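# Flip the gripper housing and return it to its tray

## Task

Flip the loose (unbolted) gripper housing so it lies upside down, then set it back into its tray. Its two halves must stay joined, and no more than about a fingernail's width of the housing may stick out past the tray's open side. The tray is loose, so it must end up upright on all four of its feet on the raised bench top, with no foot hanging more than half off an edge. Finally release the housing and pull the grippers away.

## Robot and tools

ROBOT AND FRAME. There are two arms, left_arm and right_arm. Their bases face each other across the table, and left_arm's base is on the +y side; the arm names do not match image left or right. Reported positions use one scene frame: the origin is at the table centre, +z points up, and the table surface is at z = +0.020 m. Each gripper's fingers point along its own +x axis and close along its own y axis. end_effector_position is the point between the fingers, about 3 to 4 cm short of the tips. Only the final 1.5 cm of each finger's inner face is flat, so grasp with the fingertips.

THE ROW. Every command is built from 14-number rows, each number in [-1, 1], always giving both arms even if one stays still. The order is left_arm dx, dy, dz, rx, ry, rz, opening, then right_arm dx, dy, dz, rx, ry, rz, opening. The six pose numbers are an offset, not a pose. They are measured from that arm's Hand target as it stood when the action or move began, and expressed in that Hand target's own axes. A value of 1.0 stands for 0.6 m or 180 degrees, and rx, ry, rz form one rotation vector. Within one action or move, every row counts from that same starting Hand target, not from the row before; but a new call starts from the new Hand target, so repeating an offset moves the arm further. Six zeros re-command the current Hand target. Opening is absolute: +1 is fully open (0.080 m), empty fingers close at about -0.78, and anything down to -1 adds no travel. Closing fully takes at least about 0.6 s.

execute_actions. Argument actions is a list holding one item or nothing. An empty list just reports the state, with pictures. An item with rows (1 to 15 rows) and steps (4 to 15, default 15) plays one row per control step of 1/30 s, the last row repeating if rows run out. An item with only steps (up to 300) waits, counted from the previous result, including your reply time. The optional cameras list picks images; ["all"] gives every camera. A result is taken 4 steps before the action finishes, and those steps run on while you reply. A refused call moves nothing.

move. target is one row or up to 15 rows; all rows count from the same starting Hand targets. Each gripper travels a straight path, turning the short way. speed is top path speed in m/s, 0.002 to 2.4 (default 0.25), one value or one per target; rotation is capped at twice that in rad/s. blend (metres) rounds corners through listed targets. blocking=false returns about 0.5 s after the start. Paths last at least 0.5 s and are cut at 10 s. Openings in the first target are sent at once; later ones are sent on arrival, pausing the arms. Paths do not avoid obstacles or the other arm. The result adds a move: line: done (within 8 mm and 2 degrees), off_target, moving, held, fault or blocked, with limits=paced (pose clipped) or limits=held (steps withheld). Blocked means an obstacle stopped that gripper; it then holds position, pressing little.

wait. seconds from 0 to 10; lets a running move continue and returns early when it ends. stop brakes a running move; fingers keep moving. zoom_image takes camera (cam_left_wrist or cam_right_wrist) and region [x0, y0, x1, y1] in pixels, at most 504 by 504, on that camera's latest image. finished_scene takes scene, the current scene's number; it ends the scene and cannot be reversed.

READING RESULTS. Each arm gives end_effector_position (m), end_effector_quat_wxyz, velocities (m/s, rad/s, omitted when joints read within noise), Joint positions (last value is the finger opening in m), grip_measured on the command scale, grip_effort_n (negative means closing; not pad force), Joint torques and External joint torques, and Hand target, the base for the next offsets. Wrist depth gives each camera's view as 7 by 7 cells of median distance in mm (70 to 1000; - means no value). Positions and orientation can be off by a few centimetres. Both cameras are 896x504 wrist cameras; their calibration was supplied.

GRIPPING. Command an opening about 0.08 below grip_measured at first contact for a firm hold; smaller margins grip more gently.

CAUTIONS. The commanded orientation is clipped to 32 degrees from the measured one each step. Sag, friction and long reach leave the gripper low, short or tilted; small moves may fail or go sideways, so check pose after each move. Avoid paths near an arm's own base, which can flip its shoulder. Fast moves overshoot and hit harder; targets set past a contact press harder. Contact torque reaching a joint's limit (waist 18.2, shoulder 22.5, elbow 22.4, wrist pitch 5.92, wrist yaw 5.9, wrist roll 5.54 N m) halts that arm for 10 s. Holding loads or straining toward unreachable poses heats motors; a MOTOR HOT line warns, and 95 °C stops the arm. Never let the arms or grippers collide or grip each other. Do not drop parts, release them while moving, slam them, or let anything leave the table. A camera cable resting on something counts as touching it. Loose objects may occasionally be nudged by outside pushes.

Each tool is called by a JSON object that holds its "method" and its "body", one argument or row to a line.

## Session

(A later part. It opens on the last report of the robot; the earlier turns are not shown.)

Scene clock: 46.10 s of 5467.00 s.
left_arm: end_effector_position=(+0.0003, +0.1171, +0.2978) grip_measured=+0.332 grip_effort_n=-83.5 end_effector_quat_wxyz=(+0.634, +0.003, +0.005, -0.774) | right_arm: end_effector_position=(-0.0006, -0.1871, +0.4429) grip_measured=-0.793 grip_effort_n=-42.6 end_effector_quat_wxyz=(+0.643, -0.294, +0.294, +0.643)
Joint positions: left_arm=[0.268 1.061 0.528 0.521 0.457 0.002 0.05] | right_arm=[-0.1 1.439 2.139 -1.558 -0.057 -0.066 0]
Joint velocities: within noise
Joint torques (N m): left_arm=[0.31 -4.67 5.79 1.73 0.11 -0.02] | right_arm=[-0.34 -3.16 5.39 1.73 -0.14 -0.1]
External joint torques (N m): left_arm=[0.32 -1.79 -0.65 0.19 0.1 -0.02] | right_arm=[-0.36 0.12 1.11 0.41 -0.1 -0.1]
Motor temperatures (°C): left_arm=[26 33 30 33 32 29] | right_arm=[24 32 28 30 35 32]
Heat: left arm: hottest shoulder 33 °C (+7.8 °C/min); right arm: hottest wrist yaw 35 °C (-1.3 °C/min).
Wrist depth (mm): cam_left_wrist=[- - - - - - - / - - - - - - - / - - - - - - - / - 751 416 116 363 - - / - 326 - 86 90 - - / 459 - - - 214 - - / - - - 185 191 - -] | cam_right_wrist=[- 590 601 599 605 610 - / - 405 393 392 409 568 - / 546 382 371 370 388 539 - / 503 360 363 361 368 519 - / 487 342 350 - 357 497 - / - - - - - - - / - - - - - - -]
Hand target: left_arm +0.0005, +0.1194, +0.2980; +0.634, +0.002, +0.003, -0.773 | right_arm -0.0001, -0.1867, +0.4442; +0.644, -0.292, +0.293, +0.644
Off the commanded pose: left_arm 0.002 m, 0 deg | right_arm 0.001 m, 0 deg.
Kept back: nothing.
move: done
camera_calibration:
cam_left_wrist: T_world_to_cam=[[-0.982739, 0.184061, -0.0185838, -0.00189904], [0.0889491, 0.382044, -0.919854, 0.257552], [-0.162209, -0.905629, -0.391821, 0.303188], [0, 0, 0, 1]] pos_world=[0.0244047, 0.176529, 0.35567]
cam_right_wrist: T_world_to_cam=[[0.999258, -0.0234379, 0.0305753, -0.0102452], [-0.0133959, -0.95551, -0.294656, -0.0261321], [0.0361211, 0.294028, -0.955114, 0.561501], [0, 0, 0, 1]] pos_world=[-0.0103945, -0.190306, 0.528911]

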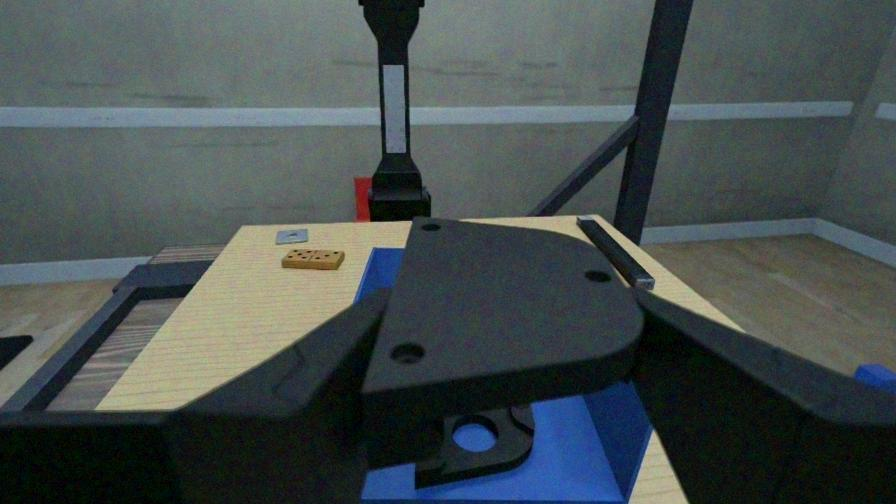

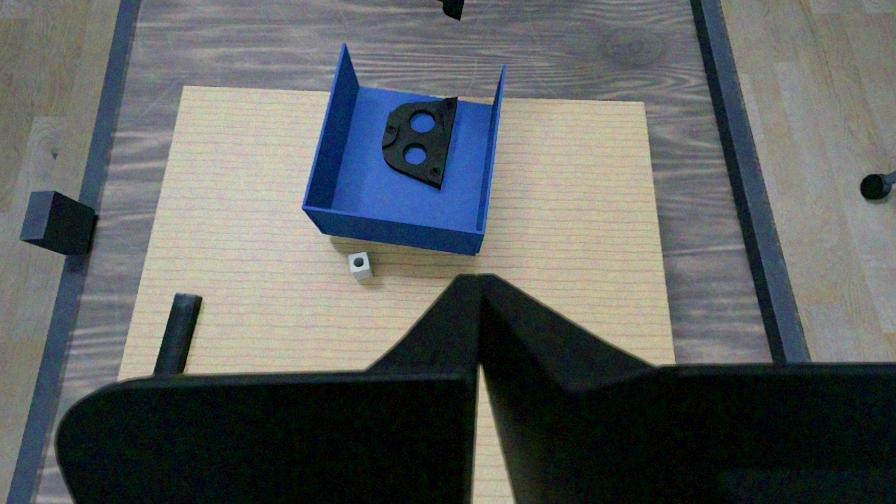

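{"method": "move", "body": {
  "target": [
    [0.13,0,-0.01,0,0,0,0.2,0,0,0,0,0,0,-0.8],
    [0.13,0,-0.13,0,0,0,0.2,0,0,0,0,0,0,-0.8]
  ],
  "speed": [0.12,0.06]
}}

{"method": "zoom_image", "body": {
  "camera": "cam_left_wrist",
  "region": [330, 200, 660, 504]
}}

{"method": "zoom_image", "body": {
  "camera": "cam_right_wrist",
  "region": [340, 60, 500, 220]
}}

Scene clock: 49.97 s of 5467.00 s.
left_arm: end_effector_position=(-0.0139, +0.0431, +0.2222) grip_measured=+0.332 grip_effort_n=-83.5 end_effector_quat_wxyz=(+0.634, +0.002, +0.001, -0.773) | right_arm: end_effector_position=(-0.0006, -0.1871, +0.4429) grip_measured=-0.793 grip_effort_n=-42.6 end_effector_quat_wxyz=(+0.643, -0.294, +0.294, +0.643)
Joint positions: left_arm=[0.146 1.606 0.552 1.049 0.334 0.002 0.05] | right_arm=[-0.1 1.439 2.139 -1.558 -0.057 -0.066 0]
Joint velocities: within noise
Joint torques (N m): left_arm=[-0.18 -5.28 4.41 2.18 -0.09 -0.05] | right_arm=[-0.35 -3.18 5.38 1.73 -0.14 -0.09]
External joint torques (N m): left_arm=[-0.17 0.08 -0.71 0.61 -0.09 -0.05] | right_arm=[-0.37 0.21 1.04 0.41 -0.1 -0.1]
Motor temperatures (°C): left_arm=[26 33 30 34 32 29] | right_arm=[24 32 28 30 35 32]
Heat: left arm: hottest wrist pitch 34 °C (+4.8 °C/min); right arm: hottest wrist yaw 35 °C (-1.2 °C/min).
Wrist depth (mm): cam_left_wrist=[- - - - - - - / - - - - - - - / - - 177 182 182 - - / 252 235 176 116 170 133 - / - 90 108 86 90 104 89 / - - - - - - - / - - - 92 95 - -] | cam_right_wrist=[- 586 584 373 602 615 - / - 404 394 351 406 575 - / 541 383 371 367 387 540 - / 504 363 361 360 370 514 - / 486 343 350 - 355 494 - / - - - - - - - / - - - - - - -]
Hand target: left_arm -0.0149, +0.0436, +0.2194; +0.634, +0.002, +0.003, -0.773 | right_arm -0.0001, -0.1867, +0.4442; +0.644, -0.292, +0.293, +0.644
Off the commanded pose: left_arm 0.003 m, 0 deg | right_arm 0.001 m, 0 deg.
Kept back: nothing.
move: done
camera_calibration:
cam_left_wrist: T_world_to_cam=[[-0.98283, 0.183151, -0.0223974, -0.00277377], [0.0909884, 0.375469, -0.922358, 0.218451], [-0.160522, -0.908559, -0.385686, 0.203041], [0, 0, 0, 1]] pos_world=[0.0099899, 0.102962, 0.279738]
cam_right_wrist: T_world_to_cam=[[0.999258, -0.0234379, 0.0305753, -0.0102452], [-0.0133959, -0.95551, -0.294656, -0.0261321], [0.0361211, 0.294028, -0.955114, 0.561501], [0, 0, 0, 1]] pos_world=[-0.0103945, -0.190306, 0.528911]

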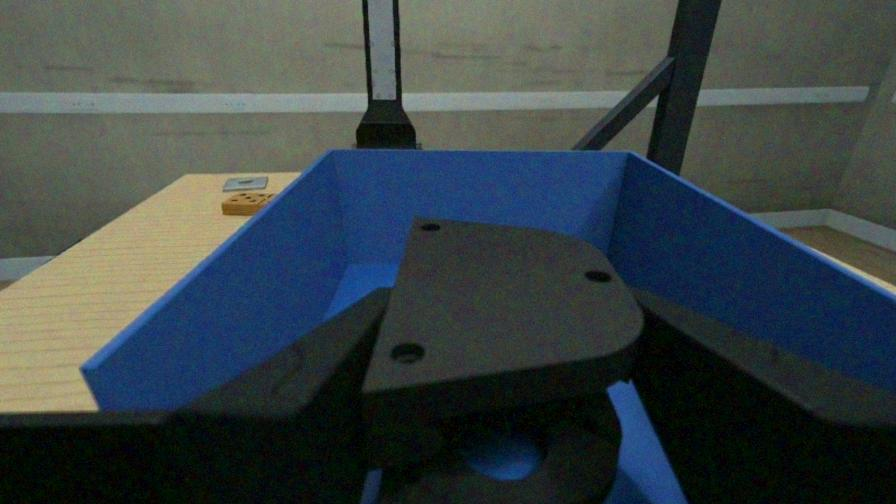

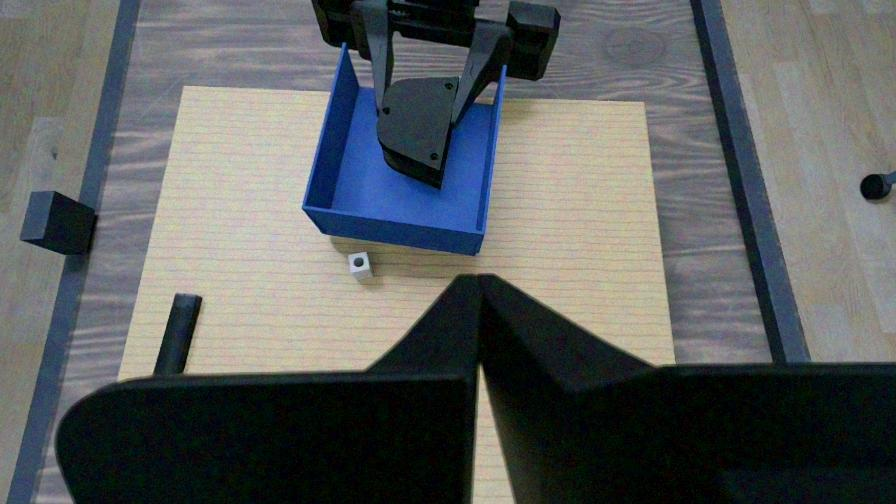

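Scaled by 1.527.

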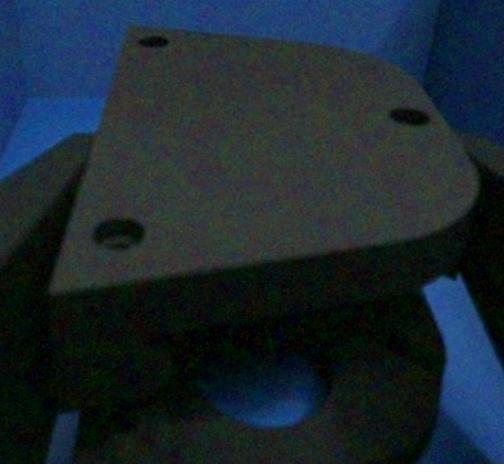

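Scaled by 3.150.

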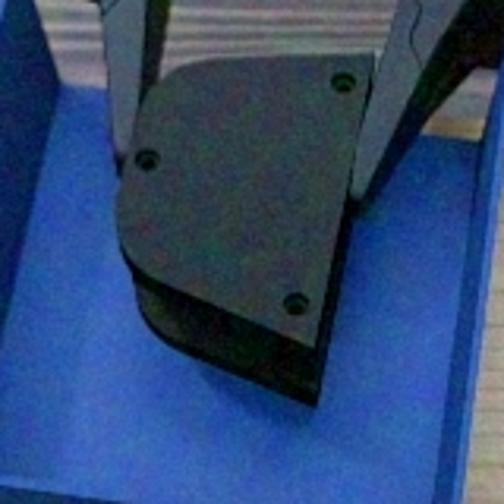

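{"method": "move", "body": {
  "target": [-0.006,0,-0.0167,0,0,0,0.2,0,0,0,0,0,0,-0.8],
  "speed": 0.04
}}

{"method": "zoom_image", "body": {
  "camera": "cam_left_wrist",
  "region": [330, 200, 660, 504]
}}

{"method": "zoom_image", "body": {
  "camera": "cam_right_wrist",
  "region": [340, 60, 500, 220]
}}

Scene clock: 50.93 s of 5467.00 s.
left_arm: end_effector_position=(-0.0144, +0.0463, +0.2122) grip_measured=+0.332 grip_effort_n=-83.5 end_effector_quat_wxyz=(+0.634, +0.002, +0.001, -0.773) | right_arm: end_effector_position=(-0.0006, -0.1871, +0.4429) grip_measured=-0.793 grip_effort_n=-43.0 end_effector_quat_wxyz=(+0.643, -0.294, +0.294, +0.643)
Joint positions: left_arm=[0.146 1.635 0.524 1.107 0.334 0.002 0.05] | right_arm=[-0.1 1.439 2.139 -1.558 -0.057 -0.066 0]
Joint velocities: within noise
Joint torques (N m): left_arm=[0.17 -5.25 4.11 2.2 0.07 -0.06] | right_arm=[-0.35 -3.18 5.38 1.73 -0.14 -0.1]
External joint torques (N m): left_arm=[0.19 0.13 -0.82 0.62 0.07 -0.06] | right_arm=[-0.34 0.18 1.07 0.41 -0.11 -0.1]
Motor temperatures (°C): left_arm=[26 33 30 34 31 29] | right_arm=[24 32 28 30 35 32]
Heat: left arm: hottest wrist pitch 34 °C (+4.7 °C/min); right arm: hottest wrist yaw 35 °C (-1.2 °C/min).
Wrist depth (mm): cam_left_wrist=[- - - - - - - / - - - - - - - / - 365 180 184 184 143 - / - 86 157 116 163 132 88 / - 92 109 85 90 102 88 / - - - - 100 - - / - - - 80 90 - -] | cam_right_wrist=[- 593 584 376 598 613 - / - 405 395 368 407 579 - / 541 381 368 369 387 542 - / 502 362 361 363 368 518 - / 485 342 351 - 355 495 - / - - - - - - - / - - - - - - -]
Hand target: left_arm -0.0142, +0.0471, +0.2094; +0.634, +0.002, +0.004, -0.773 | right_arm -0.0001, -0.1867, +0.4442; +0.644, -0.292, +0.293, +0.644
Off the commanded pose: left_arm 0.003 m, 0 deg | right_arm 0.001 m, 0 deg.
Kept back: nothing.
move: done
camera_calibration:
cam_left_wrist: T_world_to_cam=[[-0.982823, 0.183167, -0.0225537, -0.00403545], [0.0910652, 0.375037, -0.922526, 0.208159], [-0.160518, -0.908734, -0.385275, 0.20192], [0, 0, 0, 1]] pos_world=[0.00948972, 0.106164, 0.269736]
cam_right_wrist: T_world_to_cam=[[0.999258, -0.0234379, 0.0305753, -0.0102452], [-0.0133959, -0.95551, -0.294656, -0.0261321], [0.0361211, 0.294028, -0.955114, 0.561501], [0, 0, 0, 1]] pos_world=[-0.0103945, -0.190306, 0.528911]

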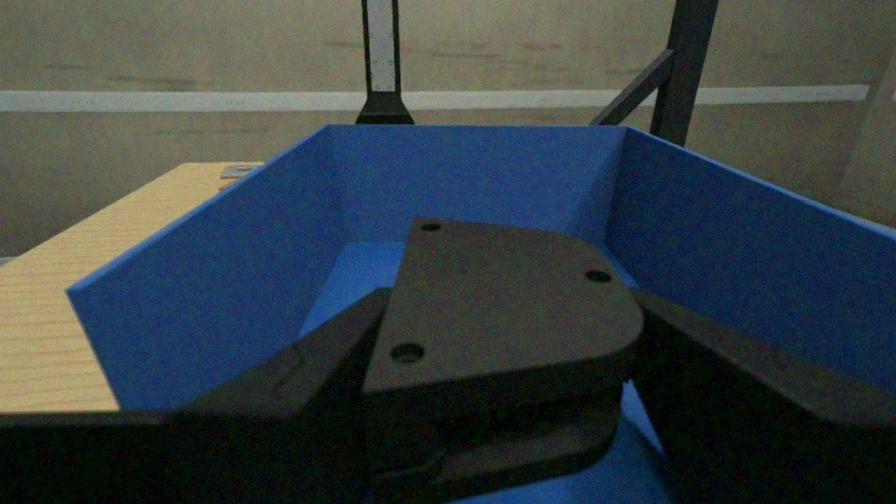

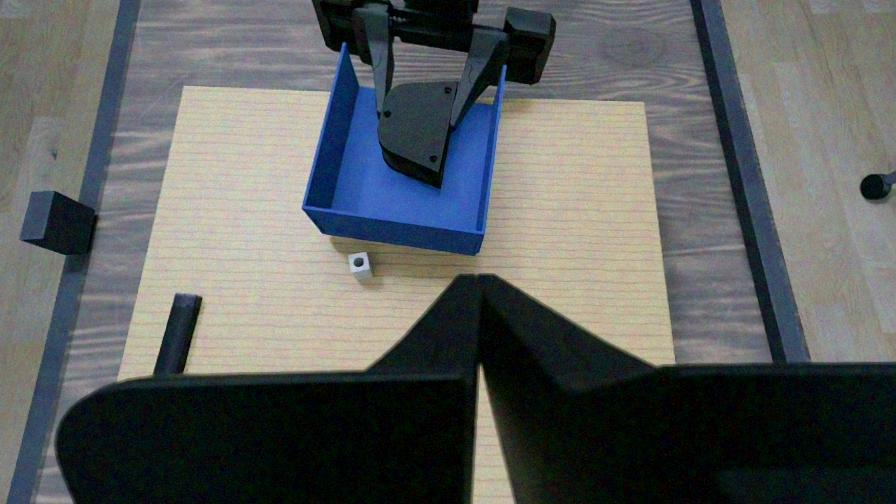

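Scaled by 1.527.

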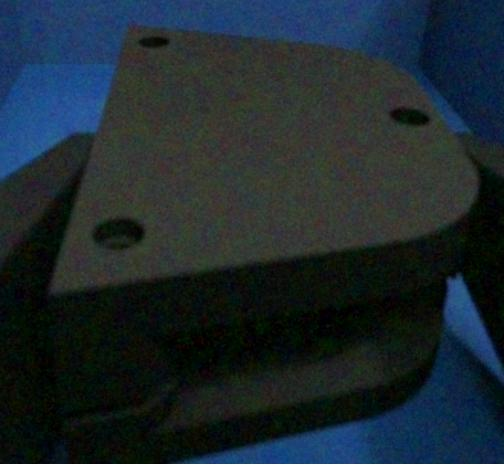

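Scaled by 3.150.

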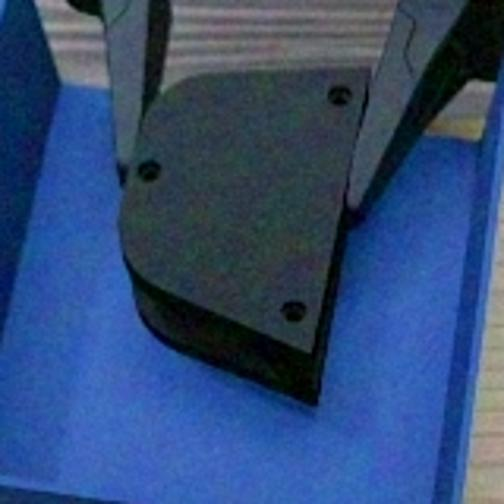

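{"method": "move", "body": {
  "target": [0.0003,0.0014,-0.007,0,0,0,0.2,0,0,0,0,0,0,-0.8],
  "speed": 0.03,
  "cameras": ["cam_left_wrist"]
}}

{"method": "zoom_image", "body": {
  "camera": "cam_left_wrist",
  "region": [330, 300, 660, 504]
}}

Scene clock: 51.87 s of 5467.00 s.
left_arm: end_effector_position=(-0.0142, +0.0458, +0.2100) grip_measured=+0.332 grip_effort_n=-83.5 end_effector_quat_wxyz=(+0.634, +0.000, -0.002, -0.774) | right_arm: end_effector_position=(-0.0006, -0.1871, +0.4429) grip_measured=-0.793 grip_effort_n=-43.0 end_effector_quat_wxyz=(+0.643, -0.294, +0.294, +0.643)
Joint positions: left_arm=[0.147 1.652 0.52 1.134 0.336 0.002 0.05] | right_arm=[-0.1 1.439 2.139 -1.558 -0.057 -0.066 0]
Joint velocities: within noise
Joint torques (N m): left_arm=[0.35 -5.02 3.83 2.04 0.1 -0.05] | right_arm=[-0.34 -3.18 5.38 1.73 -0.14 -0.1]
External joint torques (N m): left_arm=[0.36 0.39 -0.98 0.47 0.1 -0.05] | right_arm=[-0.34 0.13 1.08 0.41 -0.11 -0.1]
Motor temperatures (°C): left_arm=[26 33 30 34 31 29] | right_arm=[24 32 28 30 35 32]
Heat: left arm: hottest wrist pitch 34 °C (+4.6 °C/min); right arm: hottest wrist yaw 35 °C (-1.2 °C/min).
Wrist depth (mm): cam_left_wrist=[- - - - - - - / - - - - - - - / - 367 160 184 184 135 - / - 85 156 116 161 132 88 / - 90 108 85 90 102 88 / - - - - 94 - - / - - - 79 87 83 -] | cam_right_wrist=[- 593 583 381 595 610 - / - 404 394 365 408 580 - / 542 385 371 366 388 544 - / 498 361 360 360 369 518 - / 488 343 352 - 358 493 - / - - - - - - - / - - - - - - -]
Hand target: left_arm -0.0134, +0.0469, +0.2052; +0.634, +0.002, +0.003, -0.773 | right_arm -0.0001, -0.1867, +0.4442; +0.644, -0.292, +0.293, +0.644
Off the commanded pose: left_arm 0.005 m, 1 deg | right_arm 0.001 m, 0 deg.
Kept back: nothing.
move: done
camera_calibration:
cam_left_wrist: T_world_to_cam=[[-0.982651, 0.183828, -0.0245739, -0.00341658], [0.0921804, 0.369125, -0.924797, 0.206965], [-0.160932, -0.911018, -0.379666, 0.19962], [0, 0, 0, 1]] pos_world=[0.00968995, 0.10609, 0.267106]
Images, in order (width x height): cam_left_wrist 896x504.

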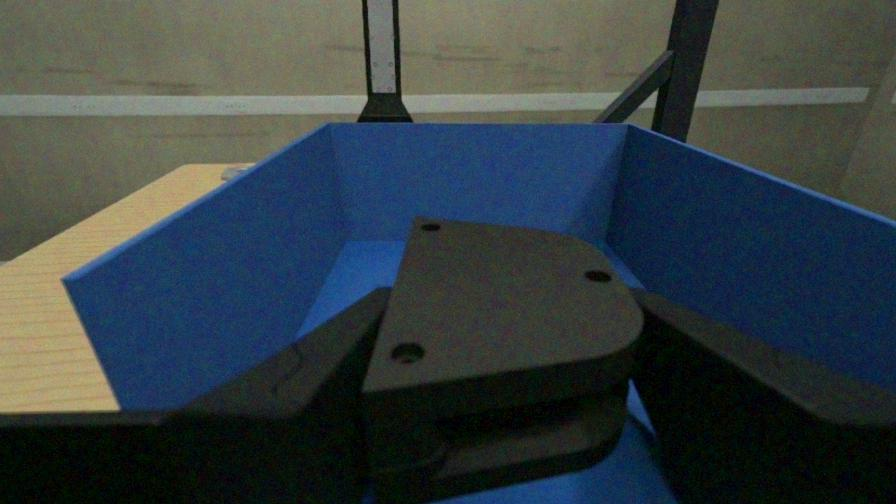

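Scaled by 1.527.

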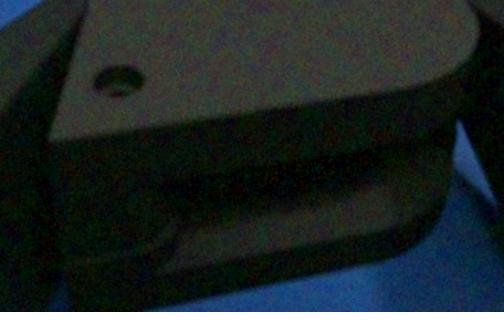

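{"method": "move", "body": {
  "target": [0,0,0.001,0,0,0,0.5,0,0,0,0,0,0,-0.8],
  "speed": 0.03
}}

{"method": "zoom_image", "body": {
  "camera": "cam_left_wrist",
  "region": [330, 300, 660, 504]
}}

{"method": "zoom_image", "body": {
  "camera": "cam_right_wrist",
  "region": [340, 60, 500, 220]
}}

Scene clock: 52.80 s of 5467.00 s.
left_arm: end_effector_position=(-0.0143, +0.0458, +0.2101) grip_measured=+0.498 grip_effort_n=16.0 end_effector_quat_wxyz=(+0.634, +0.000, -0.002, -0.774) | right_arm: end_effector_position=(-0.0006, -0.1871, +0.4429) grip_measured=-0.793 grip_effort_n=-42.6 end_effector_quat_wxyz=(+0.643, -0.294, +0.294, +0.643)
Joint positions: left_arm=[0.147 1.652 0.52 1.134 0.336 0.002 0.057] | right_arm=[-0.1 1.439 2.139 -1.558 -0.057 -0.066 0]
Joint velocities: within noise
Joint torques (N m): left_arm=[0.35 -5.34 3.96 1.79 0.11 -0.04] | right_arm=[-0.34 -3.17 5.39 1.73 -0.14 -0.1]
External joint torques (N m): left_arm=[0.4 0.01 -0.82 0.24 0.1 -0.05] | right_arm=[-0.32 0.14 1.09 0.41 -0.11 -0.1]
Motor temperatures (°C): left_arm=[26 33 30 34 31 29] | right_arm=[24 32 28 30 35 32]
Heat: left arm: hottest wrist pitch 34 °C (+4.5 °C/min); right arm: hottest wrist yaw 35 °C (-1.1 °C/min).
Wrist depth (mm): cam_left_wrist=[- - - - - - - / - - - - - - - / - - 161 184 184 143 - / - 85 156 127 168 132 88 / - 91 97 86 87 96 87 / - - - - 95 88 - / - - - 80 88 83 -] | cam_right_wrist=[- 594 580 379 597 618 - / - 403 393 364 408 576 - / 545 383 376 368 388 541 - / 501 360 360 360 367 521 - / 488 342 350 - 355 497 - / - - - - - - - / - - - - - - -]
Hand target: left_arm -0.0134, +0.0469, +0.2059; +0.634, +0.002, +0.003, -0.773 | right_arm -0.0001, -0.1867, +0.4442; +0.644, -0.292, +0.293, +0.644
Off the commanded pose: left_arm 0.004 m, 1 deg | right_arm 0.001 m, 0 deg.
Kept back: nothing.
move: done
camera_calibration:
cam_left_wrist: T_world_to_cam=[[-0.982584, 0.18417, -0.024716, -0.00341196], [0.0923696, 0.36868, -0.924956, 0.207142], [-0.161236, -0.911129, -0.379271, 0.199568], [0, 0, 0, 1]] pos_world=[0.00969144, 0.106091, 0.267204]
cam_right_wrist: T_world_to_cam=[[0.999258, -0.0234379, 0.0305753, -0.0102452], [-0.0133959, -0.95551, -0.294656, -0.0261321], [0.0361211, 0.294028, -0.955114, 0.561501], [0, 0, 0, 1]] pos_world=[-0.0103945, -0.190306, 0.528911]

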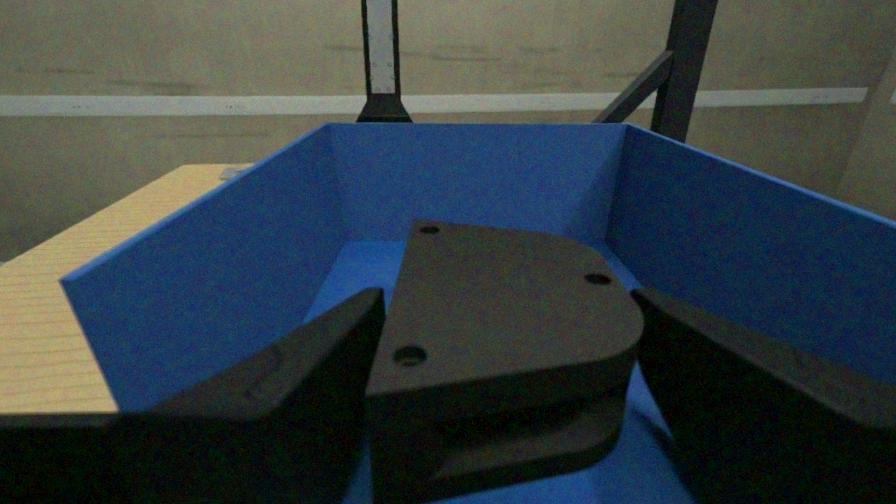

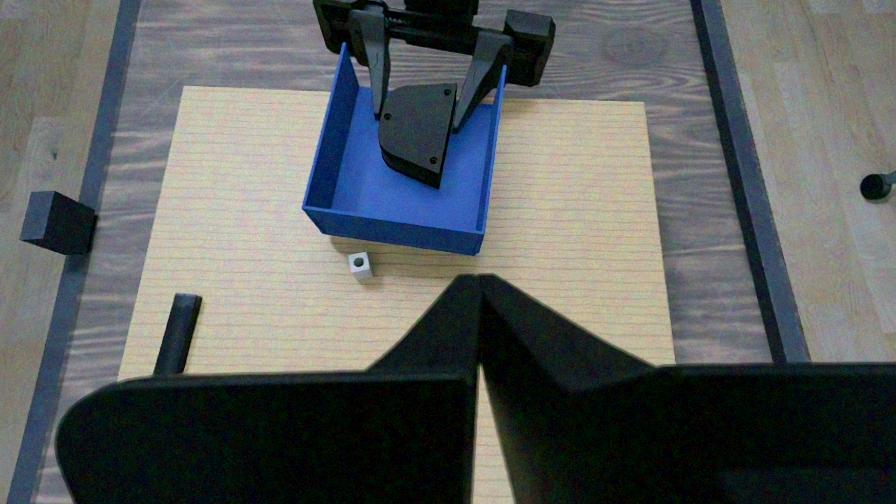

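Scaled by 1.527.

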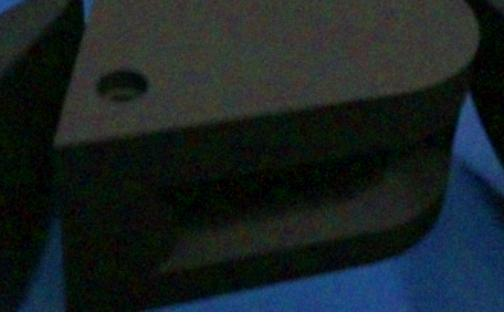

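Scaled by 3.150.

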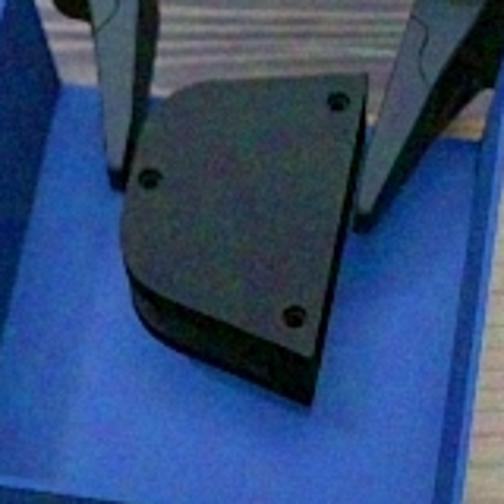

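{"method": "move", "body": {
  "target": [0.002,0,0.013,0,0.064,0,0.5,0,0,0,0,0,0,-0.8],
  "speed": 0.08,
  "cameras": []
}}

Scene clock: 54.63 s of 5467.00 s.
left_arm: end_effector_position=(-0.0134, +0.0470, +0.2076) grip_measured=+0.498 grip_effort_n=14.7 end_effector_quat_wxyz=(+0.630, +0.081, +0.075, -0.769) | right_arm: end_effector_position=(-0.0006, -0.1871, +0.4429) grip_measured=-0.793 grip_effort_n=-42.6 end_effector_quat_wxyz=(+0.643, -0.294, +0.294, +0.643)
Joint positions: left_arm=[0.147 1.5 0.623 0.644 0.33 0.063 0.057] | right_arm=[-0.1 1.439 2.139 -1.558 -0.057 -0.066 0]
Joint velocities: within noise
Joint torques (N m): left_arm=[-0.11 -6.76 7.2 1.43 -0.08 0.2] | right_arm=[-0.35 -3.18 5.39 1.73 -0.13 -0.09]
External joint torques (N m): left_arm=[-0.1 -1.55 1.46 -0.17 -0.12 0.2] | right_arm=[-0.34 0.28 1.02 0.41 -0.1 -0.1]
Motor temperatures (°C): left_arm=[26 33 30 34 31 29] | right_arm=[24 32 28 30 35 32]
Heat: left arm: hottest wrist pitch 34 °C (+4.4 °C/min); right arm: hottest wrist yaw 35 °C (-1.1 °C/min).
Wrist depth (mm): cam_left_wrist=[- - - - 507 - - / - 272 156 169 170 136 - / 220 90 160 120 171 133 94 / - 83 133 99 95 130 89 / - 89 105 - - 96 88 / - - - - 91 87 - / - - 83 83 88 83 -] | cam_right_wrist=[- 587 584 377 590 618 - / - 404 392 365 406 578 - / 541 386 373 366 384 542 - / 503 362 359 363 370 515 - / 487 342 350 - 355 496 - / - - - - - - - / - - - - - - -]
Hand target: left_arm -0.0136, +0.0456, +0.2136; +0.630, +0.080, +0.067, -0.769 | right_arm -0.0001, -0.1867, +0.4442; +0.644, -0.292, +0.293, +0.644
Off the commanded pose: left_arm 0.006 m, 1 deg | right_arm 0.001 m, 0 deg.
Kept back: nothing.
move: done
No camera images: "cameras" was empty.

{"method": "move", "body": {
  "target": [0,0,-0.005,0,-0.004,0,0.5,0,0,0,0,0,0,-0.8],
  "speed": 0.02,
  "cameras": ["cam_right_wrist","cam_left_wrist"]
}}

{"method": "zoom_image", "body": {
  "camera": "cam_right_wrist",
  "region": [340, 60, 500, 220]
}}

{"method": "zoom_image", "body": {
  "camera": "cam_left_wrist",
  "region": [330, 200, 700, 504]
}}

Scene clock: 57.63 s of 5467.00 s.
left_arm: end_effector_position=(-0.0131, +0.0456, +0.2140) grip_measured=+0.498 grip_effort_n=15.1 end_effector_quat_wxyz=(+0.631, +0.073, +0.062, -0.770) | right_arm: end_effector_position=(-0.0006, -0.1871, +0.4429) grip_measured=-0.793 grip_effort_n=-42.6 end_effector_quat_wxyz=(+0.643, -0.294, +0.294, +0.643)
Joint positions: left_arm=[0.147 1.5 0.624 0.673 0.33 0.063 0.057] | right_arm=[-0.1 1.439 2.139 -1.558 -0.057 -0.066 0]
Joint velocities: within noise
Joint torques (N m): left_arm=[0.02 -5.16 5.02 2.2 0 0.07] | right_arm=[-0.35 -3.18 5.38 1.73 -0.14 -0.1]
External joint torques (N m): left_arm=[0.09 -0.1 -0.55 0.67 -0.05 0.06] | right_arm=[-0.36 0.36 0.98 0.41 -0.1 -0.1]
Motor temperatures (°C): left_arm=[26 33 30 34 31 29] | right_arm=[24 32 28 30 35 32]
Heat: left arm: hottest wrist pitch 34 °C (+4.2 °C/min); right arm: hottest wrist yaw 35 °C (-1.0 °C/min).
Wrist depth (mm): cam_left_wrist=[- - - - - - - / - 313 163 169 169 161 - / 221 98 173 178 182 127 217 / - 83 145 106 106 125 90 / - 88 97 86 90 90 89 / - - - - 92 87 - / - - - 86 91 83 -] | cam_right_wrist=[- 589 584 372 600 614 - / - 403 394 363 408 578 - / 539 383 374 366 387 544 - / 504 364 361 359 368 516 - / 485 343 353 - 357 494 - / - - - - - - - / - - - - - - -]
Hand target: left_arm -0.0135, +0.0462, +0.2107; +0.631, +0.075, +0.063, -0.770 | right_arm -0.0001, -0.1867, +0.4442; +0.644, -0.292, +0.293, +0.644
Off the commanded pose: left_arm 0.003 m, 0 deg | right_arm 0.001 m, 0 deg.
Kept back: nothing.
move: done
camera_calibration:
cam_left_wrist: T_world_to_cam=[[-0.982046, 0.18747, -0.0209912, -0.00317846], [0.120488, 0.537734, -0.834461, 0.184089], [-0.145149, -0.822008, -0.550667, 0.233789], [0, 0, 0, 1]] pos_world=[0.00863212, 0.0937812, 0.282288]
cam_right_wrist: T_world_to_cam=[[0.999258, -0.0234379, 0.0305753, -0.0102452], [-0.0133959, -0.95551, -0.294656, -0.0261321], [0.0361211, 0.294028, -0.955114, 0.561501], [0, 0, 0, 1]] pos_world=[-0.0103945, -0.190306, 0.528911]

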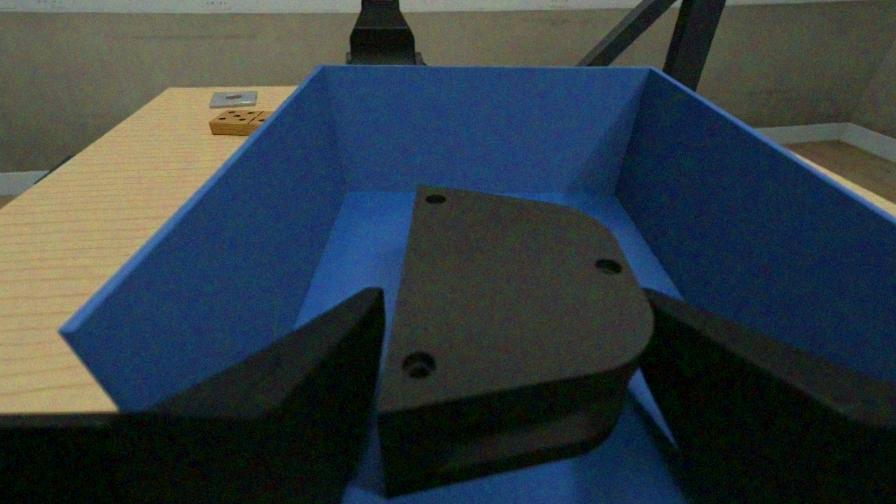

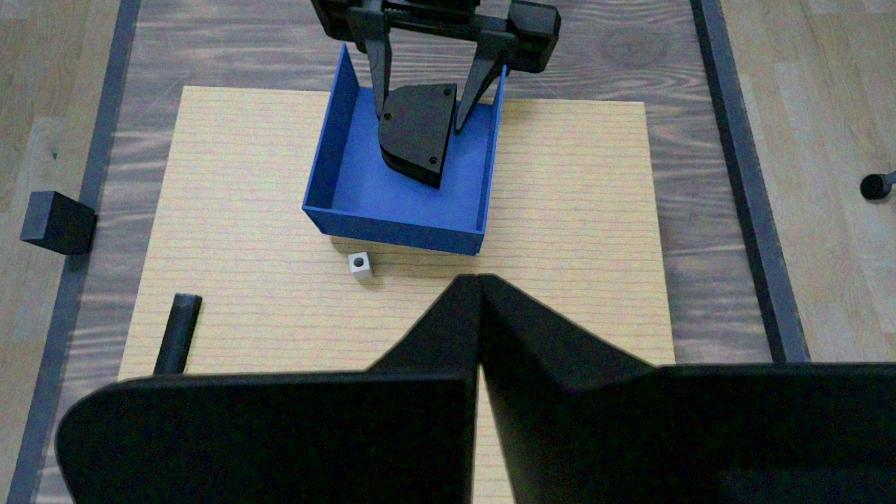

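Scaled by 3.150.

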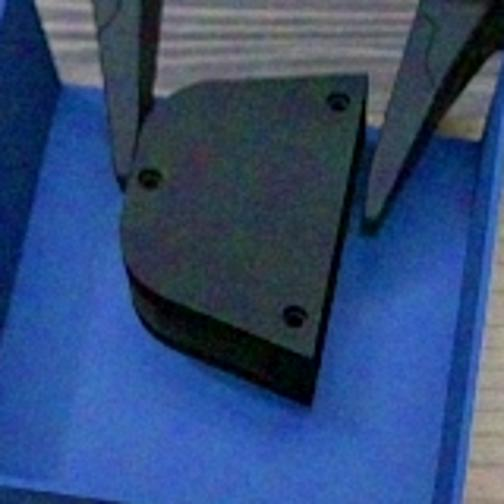

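Scaled by 1.362.

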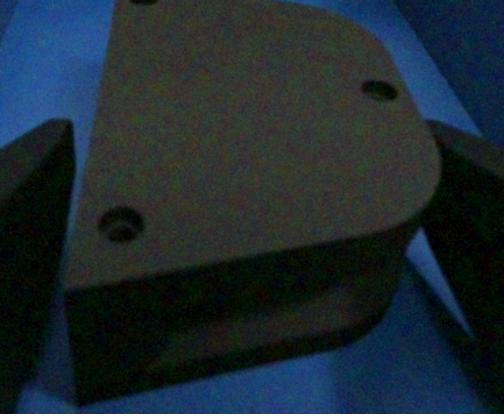

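{"method": "move", "body": {
  "target": [0,-0.0042,-0.0085,0,0,0,0.5,0,0,0,0,0,0,-0.8],
  "speed": 0.02,
  "cameras": ["cam_right_wrist","cam_left_wrist"]
}}

{"method": "zoom_image", "body": {
  "camera": "cam_right_wrist",
  "region": [340, 60, 500, 220]
}}

Scene clock: 58.60 s of 5467.00 s.
left_arm: end_effector_position=(-0.0149, +0.0470, +0.2093) grip_measured=+0.498 grip_effort_n=15.1 end_effector_quat_wxyz=(+0.631, +0.073, +0.061, -0.770) | right_arm: end_effector_position=(-0.0006, -0.1871, +0.4429) grip_measured=-0.793 grip_effort_n=-43.0 end_effector_quat_wxyz=(+0.643, -0.294, +0.294, +0.643)
Joint positions: left_arm=[0.141 1.508 0.607 0.7 0.324 0.063 0.057] | right_arm=[-0.1 1.439 2.139 -1.558 -0.057 -0.066 0]
Joint velocities: within noise
Joint torques (N m): left_arm=[-0.21 -5.11 4.84 2.18 -0.05 0.01] | right_arm=[-0.35 -3.17 5.38 1.73 -0.13 -0.09]
External joint torques (N m): left_arm=[-0.2 0.04 -0.76 0.6 -0.09 0.01] | right_arm=[-0.35 0.29 1 0.4 -0.1 -0.1]
Motor temperatures (°C): left_arm=[26 33 30 34 31 29] | right_arm=[24 32 28 30 35 32]
Heat: left arm: hottest wrist pitch 34 °C (+4.1 °C/min); right arm: hottest wrist yaw 35 °C (-1.0 °C/min).
Wrist depth (mm): cam_left_wrist=[- - - - - - - / - 299 159 169 170 145 - / 224 87 166 127 179 131 97 / - 80 138 98 102 130 87 / - 85 109 - 83 96 87 / - - - - 92 88 - / - - - 84 88 83 -] | cam_right_wrist=[- 595 581 376 598 613 - / - 402 392 360 407 577 - / 541 383 373 366 388 546 - / 503 361 360 363 368 520 - / 489 343 348 - 354 495 - / - - - - - - - / - - - - - - -]
Hand target: left_arm -0.0158, +0.0477, +0.2057; +0.631, +0.075, +0.063, -0.770 | right_arm -0.0001, -0.1867, +0.4442; +0.644, -0.292, +0.293, +0.644
Off the commanded pose: left_arm 0.004 m, 0 deg | right_arm 0.001 m, 0 deg.
Kept back: nothing.
move: done
camera_calibration:
cam_left_wrist: T_world_to_cam=[[-0.981983, 0.18762, -0.0225577, -0.00493211], [0.121706, 0.536602, -0.835012, 0.17977], [-0.144561, -0.822713, -0.549769, 0.232071], [0, 0, 0, 1]] pos_world=[0.00682589, 0.0953879, 0.277584]
cam_right_wrist: T_world_to_cam=[[0.999258, -0.0234379, 0.0305753, -0.0102452], [-0.0133959, -0.95551, -0.294656, -0.0261321], [0.0361211, 0.294028, -0.955114, 0.561501], [0, 0, 0, 1]] pos_world=[-0.0103945, -0.190306, 0.528911]

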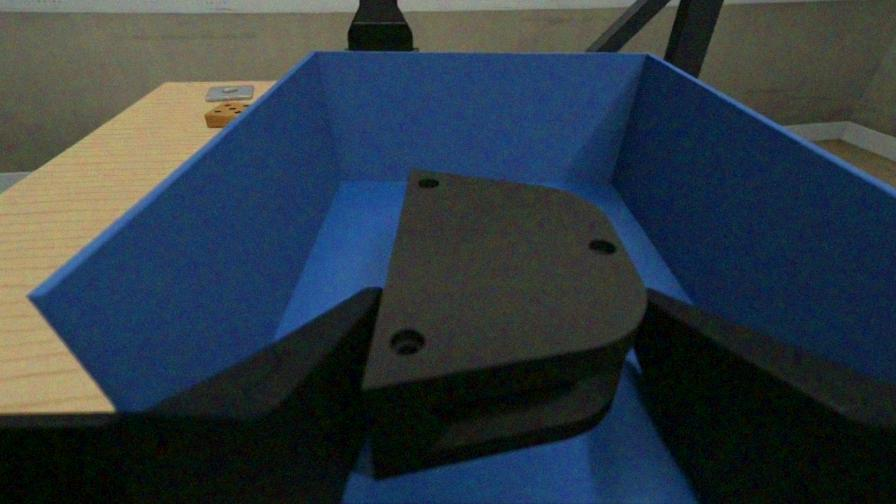

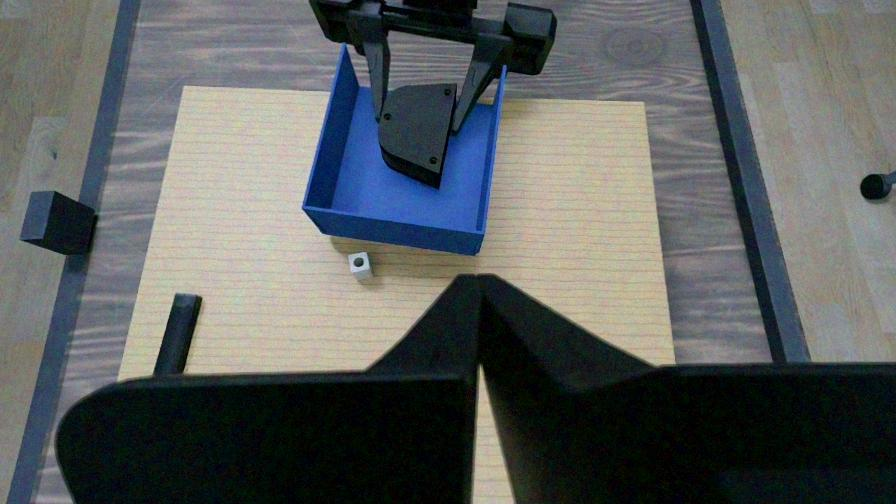

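Scaled by 3.150.

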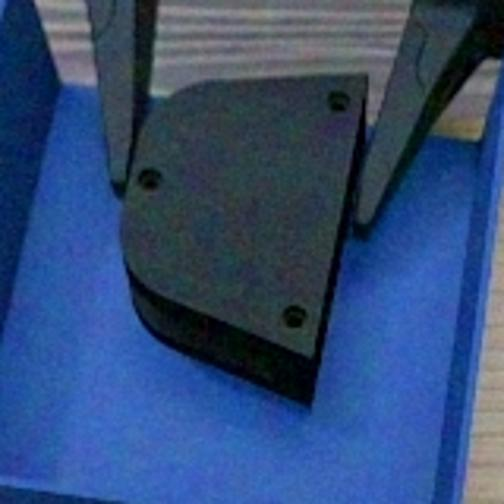

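{"method": "move", "body": {
  "target": [0,0,-0.0035,0,0,0,0.5,0,0,0,0,0,0,-0.8],
  "speed": 0.02,
  "cameras": []
}}

{"method": "move", "body": {
  "target": [0,0,0,0,0,0,0.36,0,0,0,0,0,0,-0.8],
  "cameras": []
}}

{"method": "move", "body": {
  "target": [0,0,0,0,0,0,0.2,0,0,0,0,0,0,-0.8],
  "cameras": []
}}

{"method": "move", "body": {
  "target": [0,0,0.03,0,0,0,0.2,0,0,0,0,0,0,-0.8],
  "speed": 0.04
}}

{"method": "zoom_image", "body": {
  "camera": "cam_right_wrist",
  "region": [340, 60, 500, 220]
}}

{"method": "zoom_image", "body": {
  "camera": "cam_left_wrist",
  "region": [330, 200, 700, 504]
}}

Scene clock: 59.53 s of 5467.00 s.
left_arm: end_effector_position=(-0.0148, +0.0472, +0.2080) grip_measured=+0.498 grip_effort_n=15.1 end_effector_quat_wxyz=(+0.631, +0.073, +0.060, -0.770) | right_arm: end_effector_position=(-0.0006, -0.1871, +0.4429) grip_measured=-0.793 grip_effort_n=-43.0 end_effector_quat_wxyz=(+0.643, -0.294, +0.294, +0.643)
Joint positions: left_arm=[0.141 1.512 0.602 0.711 0.324 0.063 0.057] | right_arm=[-0.1 1.439 2.139 -1.558 -0.057 -0.066 0]
Joint velocities: within noise
Joint torques (N m): left_arm=[-0.13 -5.01 4.67 2.13 -0.05 0.02] | right_arm=[-0.36 -3.17 5.4 1.73 -0.14 -0.1]
External joint torques (N m): left_arm=[-0.16 0.23 -0.98 0.52 -0.09 0.01] | right_arm=[-0.37 0.33 1.02 0.42 -0.1 -0.1]
Motor temperatures (°C): left_arm=[26 33 30 34 31 29] | right_arm=[24 32 28 30 35 32]
Heat: left arm: hottest wrist pitch 34 °C (+4.0 °C/min); right arm: hottest wrist yaw 35 °C (-1.0 °C/min).
Wrist depth (mm): cam_left_wrist=[- - - - - - - / - 298 159 170 170 144 - / 224 87 165 125 176 131 93 / - 80 142 101 101 130 87 / - 85 108 - - 96 87 / - - - - 91 88 - / - - - 83 87 83 -] | cam_right_wrist=[- 585 582 377 601 617 - / - 403 390 364 408 577 - / 539 385 372 366 388 539 - / 504 363 360 362 367 520 - / 489 341 352 - 357 494 - / - - - - - - - / - - - - - - -]
Hand target: left_arm -0.0157, +0.0481, +0.2036; +0.631, +0.075, +0.063, -0.770 | right_arm -0.0001, -0.1867, +0.4442; +0.644, -0.292, +0.293, +0.644
Off the commanded pose: left_arm 0.005 m, 0 deg | right_arm 0.001 m, 0 deg.
Kept back: nothing.
move: done
No camera images: "cameras" was empty.

Scene clock: 60.03 s of 5467.00 s.
left_arm: end_effector_position=(-0.0149, +0.0473, +0.2080) grip_measured=+0.367 grip_effort_n=-37.0 end_effector_quat_wxyz=(+0.631, +0.072, +0.060, -0.770) | right_arm: end_effector_position=(-0.0006, -0.1871, +0.4429) grip_measured=-0.793 grip_effort_n=-43.0 end_effector_quat_wxyz=(+0.643, -0.294, +0.294, +0.643)
Joint positions: left_arm=[0.141 1.512 0.602 0.712 0.324 0.063 0.052] | right_arm=[-0.1 1.439 2.139 -1.558 -0.057 -0.066 0]
Joint velocities: within noise
Joint torques (N m): left_arm=[-0.13 -4.99 4.71 2.12 -0.04 0.02] | right_arm=[-0.34 -3.17 5.38 1.73 -0.14 -0.09]
External joint torques (N m): left_arm=[-0.15 0.12 -0.8 0.56 -0.08 0.01] | right_arm=[-0.37 0.18 1.06 0.4 -0.1 -0.09]
Motor temperatures (°C): left_arm=[26 33 30 34 31 29] | right_arm=[24 32 28 30 35 32]
Heat: left arm: hottest wrist pitch 34 °C (+4.1 °C/min); right arm: hottest wrist yaw 35 °C (-1.0 °C/min).
Wrist depth (mm): cam_left_wrist=[- - - - - - - / - 300 158 170 170 145 - / 224 87 165 125 176 132 93 / - 80 142 101 97 130 87 / - 91 - - - 106 90 / - - - - 91 - - / - - - 83 87 - -] | cam_right_wrist=[- 590 575 377 601 617 - / - 404 393 365 407 575 - / 542 384 374 367 387 543 - / 502 361 358 360 368 520 - / 488 341 348 - 355 497 - / - - - - - - - / - - - - - - -]
Hand target: left_arm -0.0157, +0.0481, +0.2036; +0.631, +0.075, +0.063, -0.770 | right_arm -0.0001, -0.1867, +0.4442; +0.644, -0.292, +0.293, +0.644
Off the commanded pose: left_arm 0.005 m, 1 deg | right_arm 0.001 m, 0 deg.
Kept back: nothing.
move: done
No camera images: "cameras" was empty.

Scene clock: 60.53 s of 5467.00 s.
left_arm: end_effector_position=(-0.0149, +0.0473, +0.2080) grip_measured=+0.329 grip_effort_n=-83.5 end_effector_quat_wxyz=(+0.631, +0.072, +0.060, -0.770) | right_arm: end_effector_position=(-0.0006, -0.1871, +0.4429) grip_measured=-0.793 grip_effort_n=-42.6 end_effector_quat_wxyz=(+0.643, -0.294, +0.294, +0.643)
Joint positions: left_arm=[0.141 1.512 0.602 0.712 0.324 0.063 0.05] | right_arm=[-0.1 1.439 2.139 -1.558 -0.057 -0.066 0]
Joint velocities: within noise
Joint torques (N m): left_arm=[-0.15 -5.01 4.74 2.1 -0.04 0.02] | right_arm=[-0.34 -3.17 5.37 1.73 -0.14 -0.09]
External joint torques (N m): left_arm=[-0.14 0.16 -0.87 0.51 -0.08 0.01] | right_arm=[-0.34 0.15 1.07 0.41 -0.1 -0.1]
Motor temperatures (°C): left_arm=[26 33 30 34 31 29] | right_arm=[24 32 28 30 35 32]
Heat: left arm: hottest wrist pitch 34 °C (+4.0 °C/min); right arm: hottest wrist yaw 35 °C (-1.0 °C/min).
Wrist depth (mm): cam_left_wrist=[- - - - - - - / - 298 159 170 170 144 - / 224 87 166 125 176 132 93 / - 80 143 101 97 130 87 / - 91 109 - - 100 90 / - - - - 91 - - / - - - 83 87 - -] | cam_right_wrist=[- 590 580 372 608 613 - / - 404 394 368 409 574 - / 539 382 373 367 385 539 - / 503 360 361 363 368 516 - / 488 342 351 - 359 495 - / - - - - - - - / - - - - - - -]
Hand target: left_arm -0.0157, +0.0481, +0.2036; +0.631, +0.075, +0.063, -0.770 | right_arm -0.0001, -0.1867, +0.4442; +0.644, -0.292, +0.293, +0.644
Off the commanded pose: left_arm 0.005 m, 0 deg | right_arm 0.001 m, 0 deg.
Kept back: nothing.
move: done
No camera images: "cameras" was empty.

Scene clock: 61.23 s of 5467.00 s.
left_arm: end_effector_position=(-0.0156, +0.0468, +0.2108) grip_measured=+0.329 grip_effort_n=-83.5 end_effector_quat_wxyz=(+0.630, +0.081, +0.073, -0.769) | right_arm: end_effector_position=(-0.0006, -0.1871, +0.4429) grip_measured=-0.793 grip_effort_n=-43.0 end_effector_quat_wxyz=(+0.643, -0.294, +0.294, +0.643)
Joint positions: left_arm=[0.138 1.49 0.629 0.629 0.32 0.063 0.05] | right_arm=[-0.1 1.439 2.139 -1.558 -0.057 -0.066 0]
Joint velocities: within noise
Joint torques (N m): left_arm=[-0.21 -7.19 7.88 1.66 -0.04 -0.01] | right_arm=[-0.33 -3.18 5.38 1.73 -0.14 -0.1]
External joint torques (N m): left_arm=[-0.16 -2.11 2.19 0.1 -0.09 -0.02] | right_arm=[-0.35 0.24 1.01 0.4 -0.1 -0.1]
Motor temperatures (°C): left_arm=[26 33 30 34 31 29] | right_arm=[24 32 28 30 35 32]
Heat: left arm: hottest wrist pitch 34 °C (+4.1 °C/min); right arm: hottest wrist yaw 35 °C (-1.0 °C/min).
Wrist depth (mm): cam_left_wrist=[- - - - 507 - - / - 279 160 169 169 144 - / 214 88 163 125 175 131 97 / - 81 137 101 97 129 87 / - 86 - - - 100 90 / - - - - 94 - - / - - - 84 90 83 -] | cam_right_wrist=[- 592 580 369 603 612 - / - 405 395 366 406 576 - / 541 382 373 366 386 543 - / 501 361 361 359 367 515 - / 492 344 352 - 355 499 - / - - - - - - - / - - - - - - -]
Hand target: left_arm -0.0164, +0.0447, +0.2213; +0.631, +0.075, +0.063, -0.770 | right_arm -0.0001, -0.1867, +0.4442; +0.644, -0.292, +0.293, +0.644
Off the commanded pose: left_arm 0.011 m, 1 deg | right_arm 0.001 m, 0 deg.
Kept back: nothing.
move: off_target (left_arm)
camera_calibration:
cam_left_wrist: T_world_to_cam=[[-0.982179, 0.187443, -0.0137676, -0.0073695], [0.118685, 0.561761, -0.818742, 0.176506], [-0.145733, -0.805785, -0.573997, 0.236915], [0, 0, 0, 1]] pos_world=[0.00633956, 0.0931297, 0.2804]
cam_right_wrist: T_world_to_cam=[[0.999258, -0.0234379, 0.0305753, -0.0102452], [-0.0133959, -0.95551, -0.294656, -0.0261321], [0.0361211, 0.294028, -0.955114, 0.561501], [0, 0, 0, 1]] pos_world=[-0.0103945, -0.190306, 0.528911]

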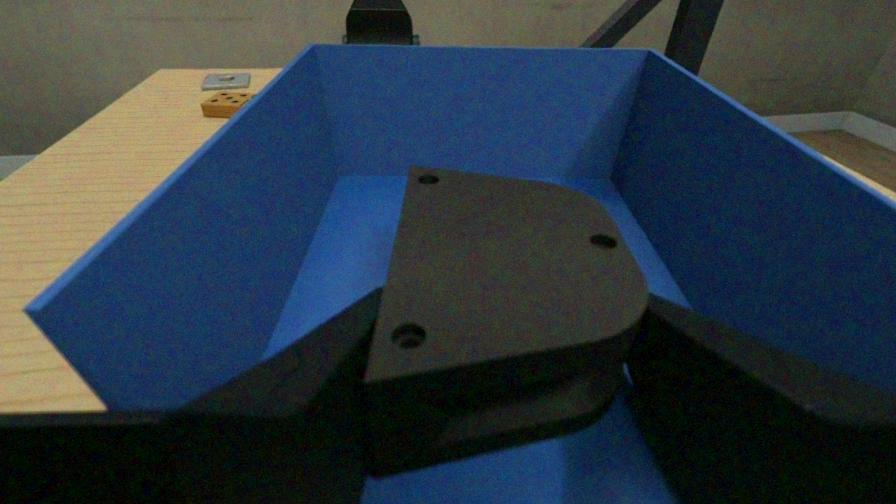

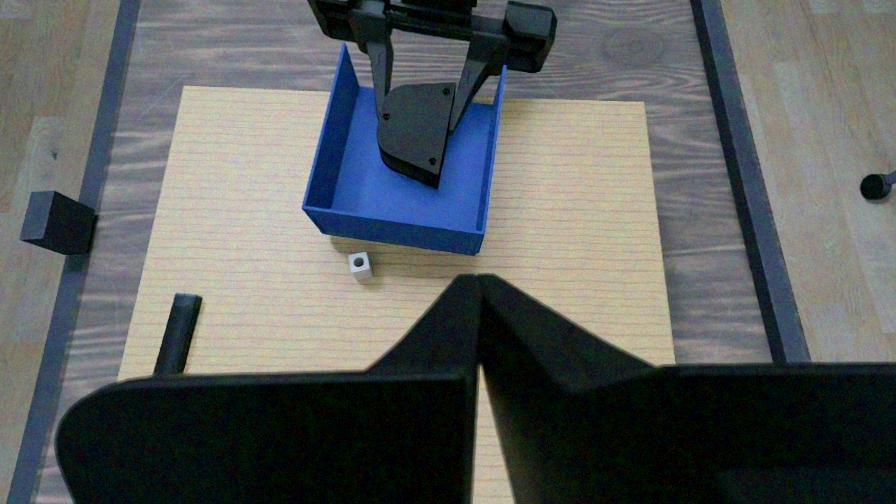

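Scaled by 3.150.

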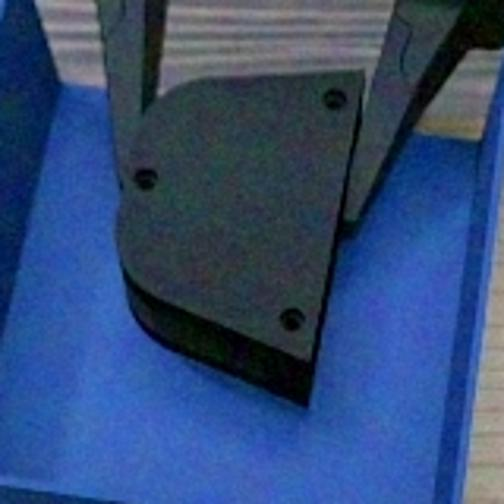

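Scaled by 1.362.

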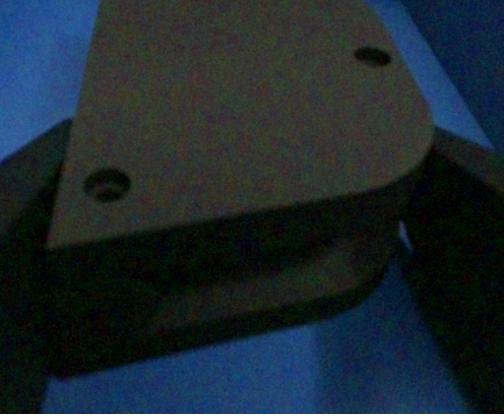

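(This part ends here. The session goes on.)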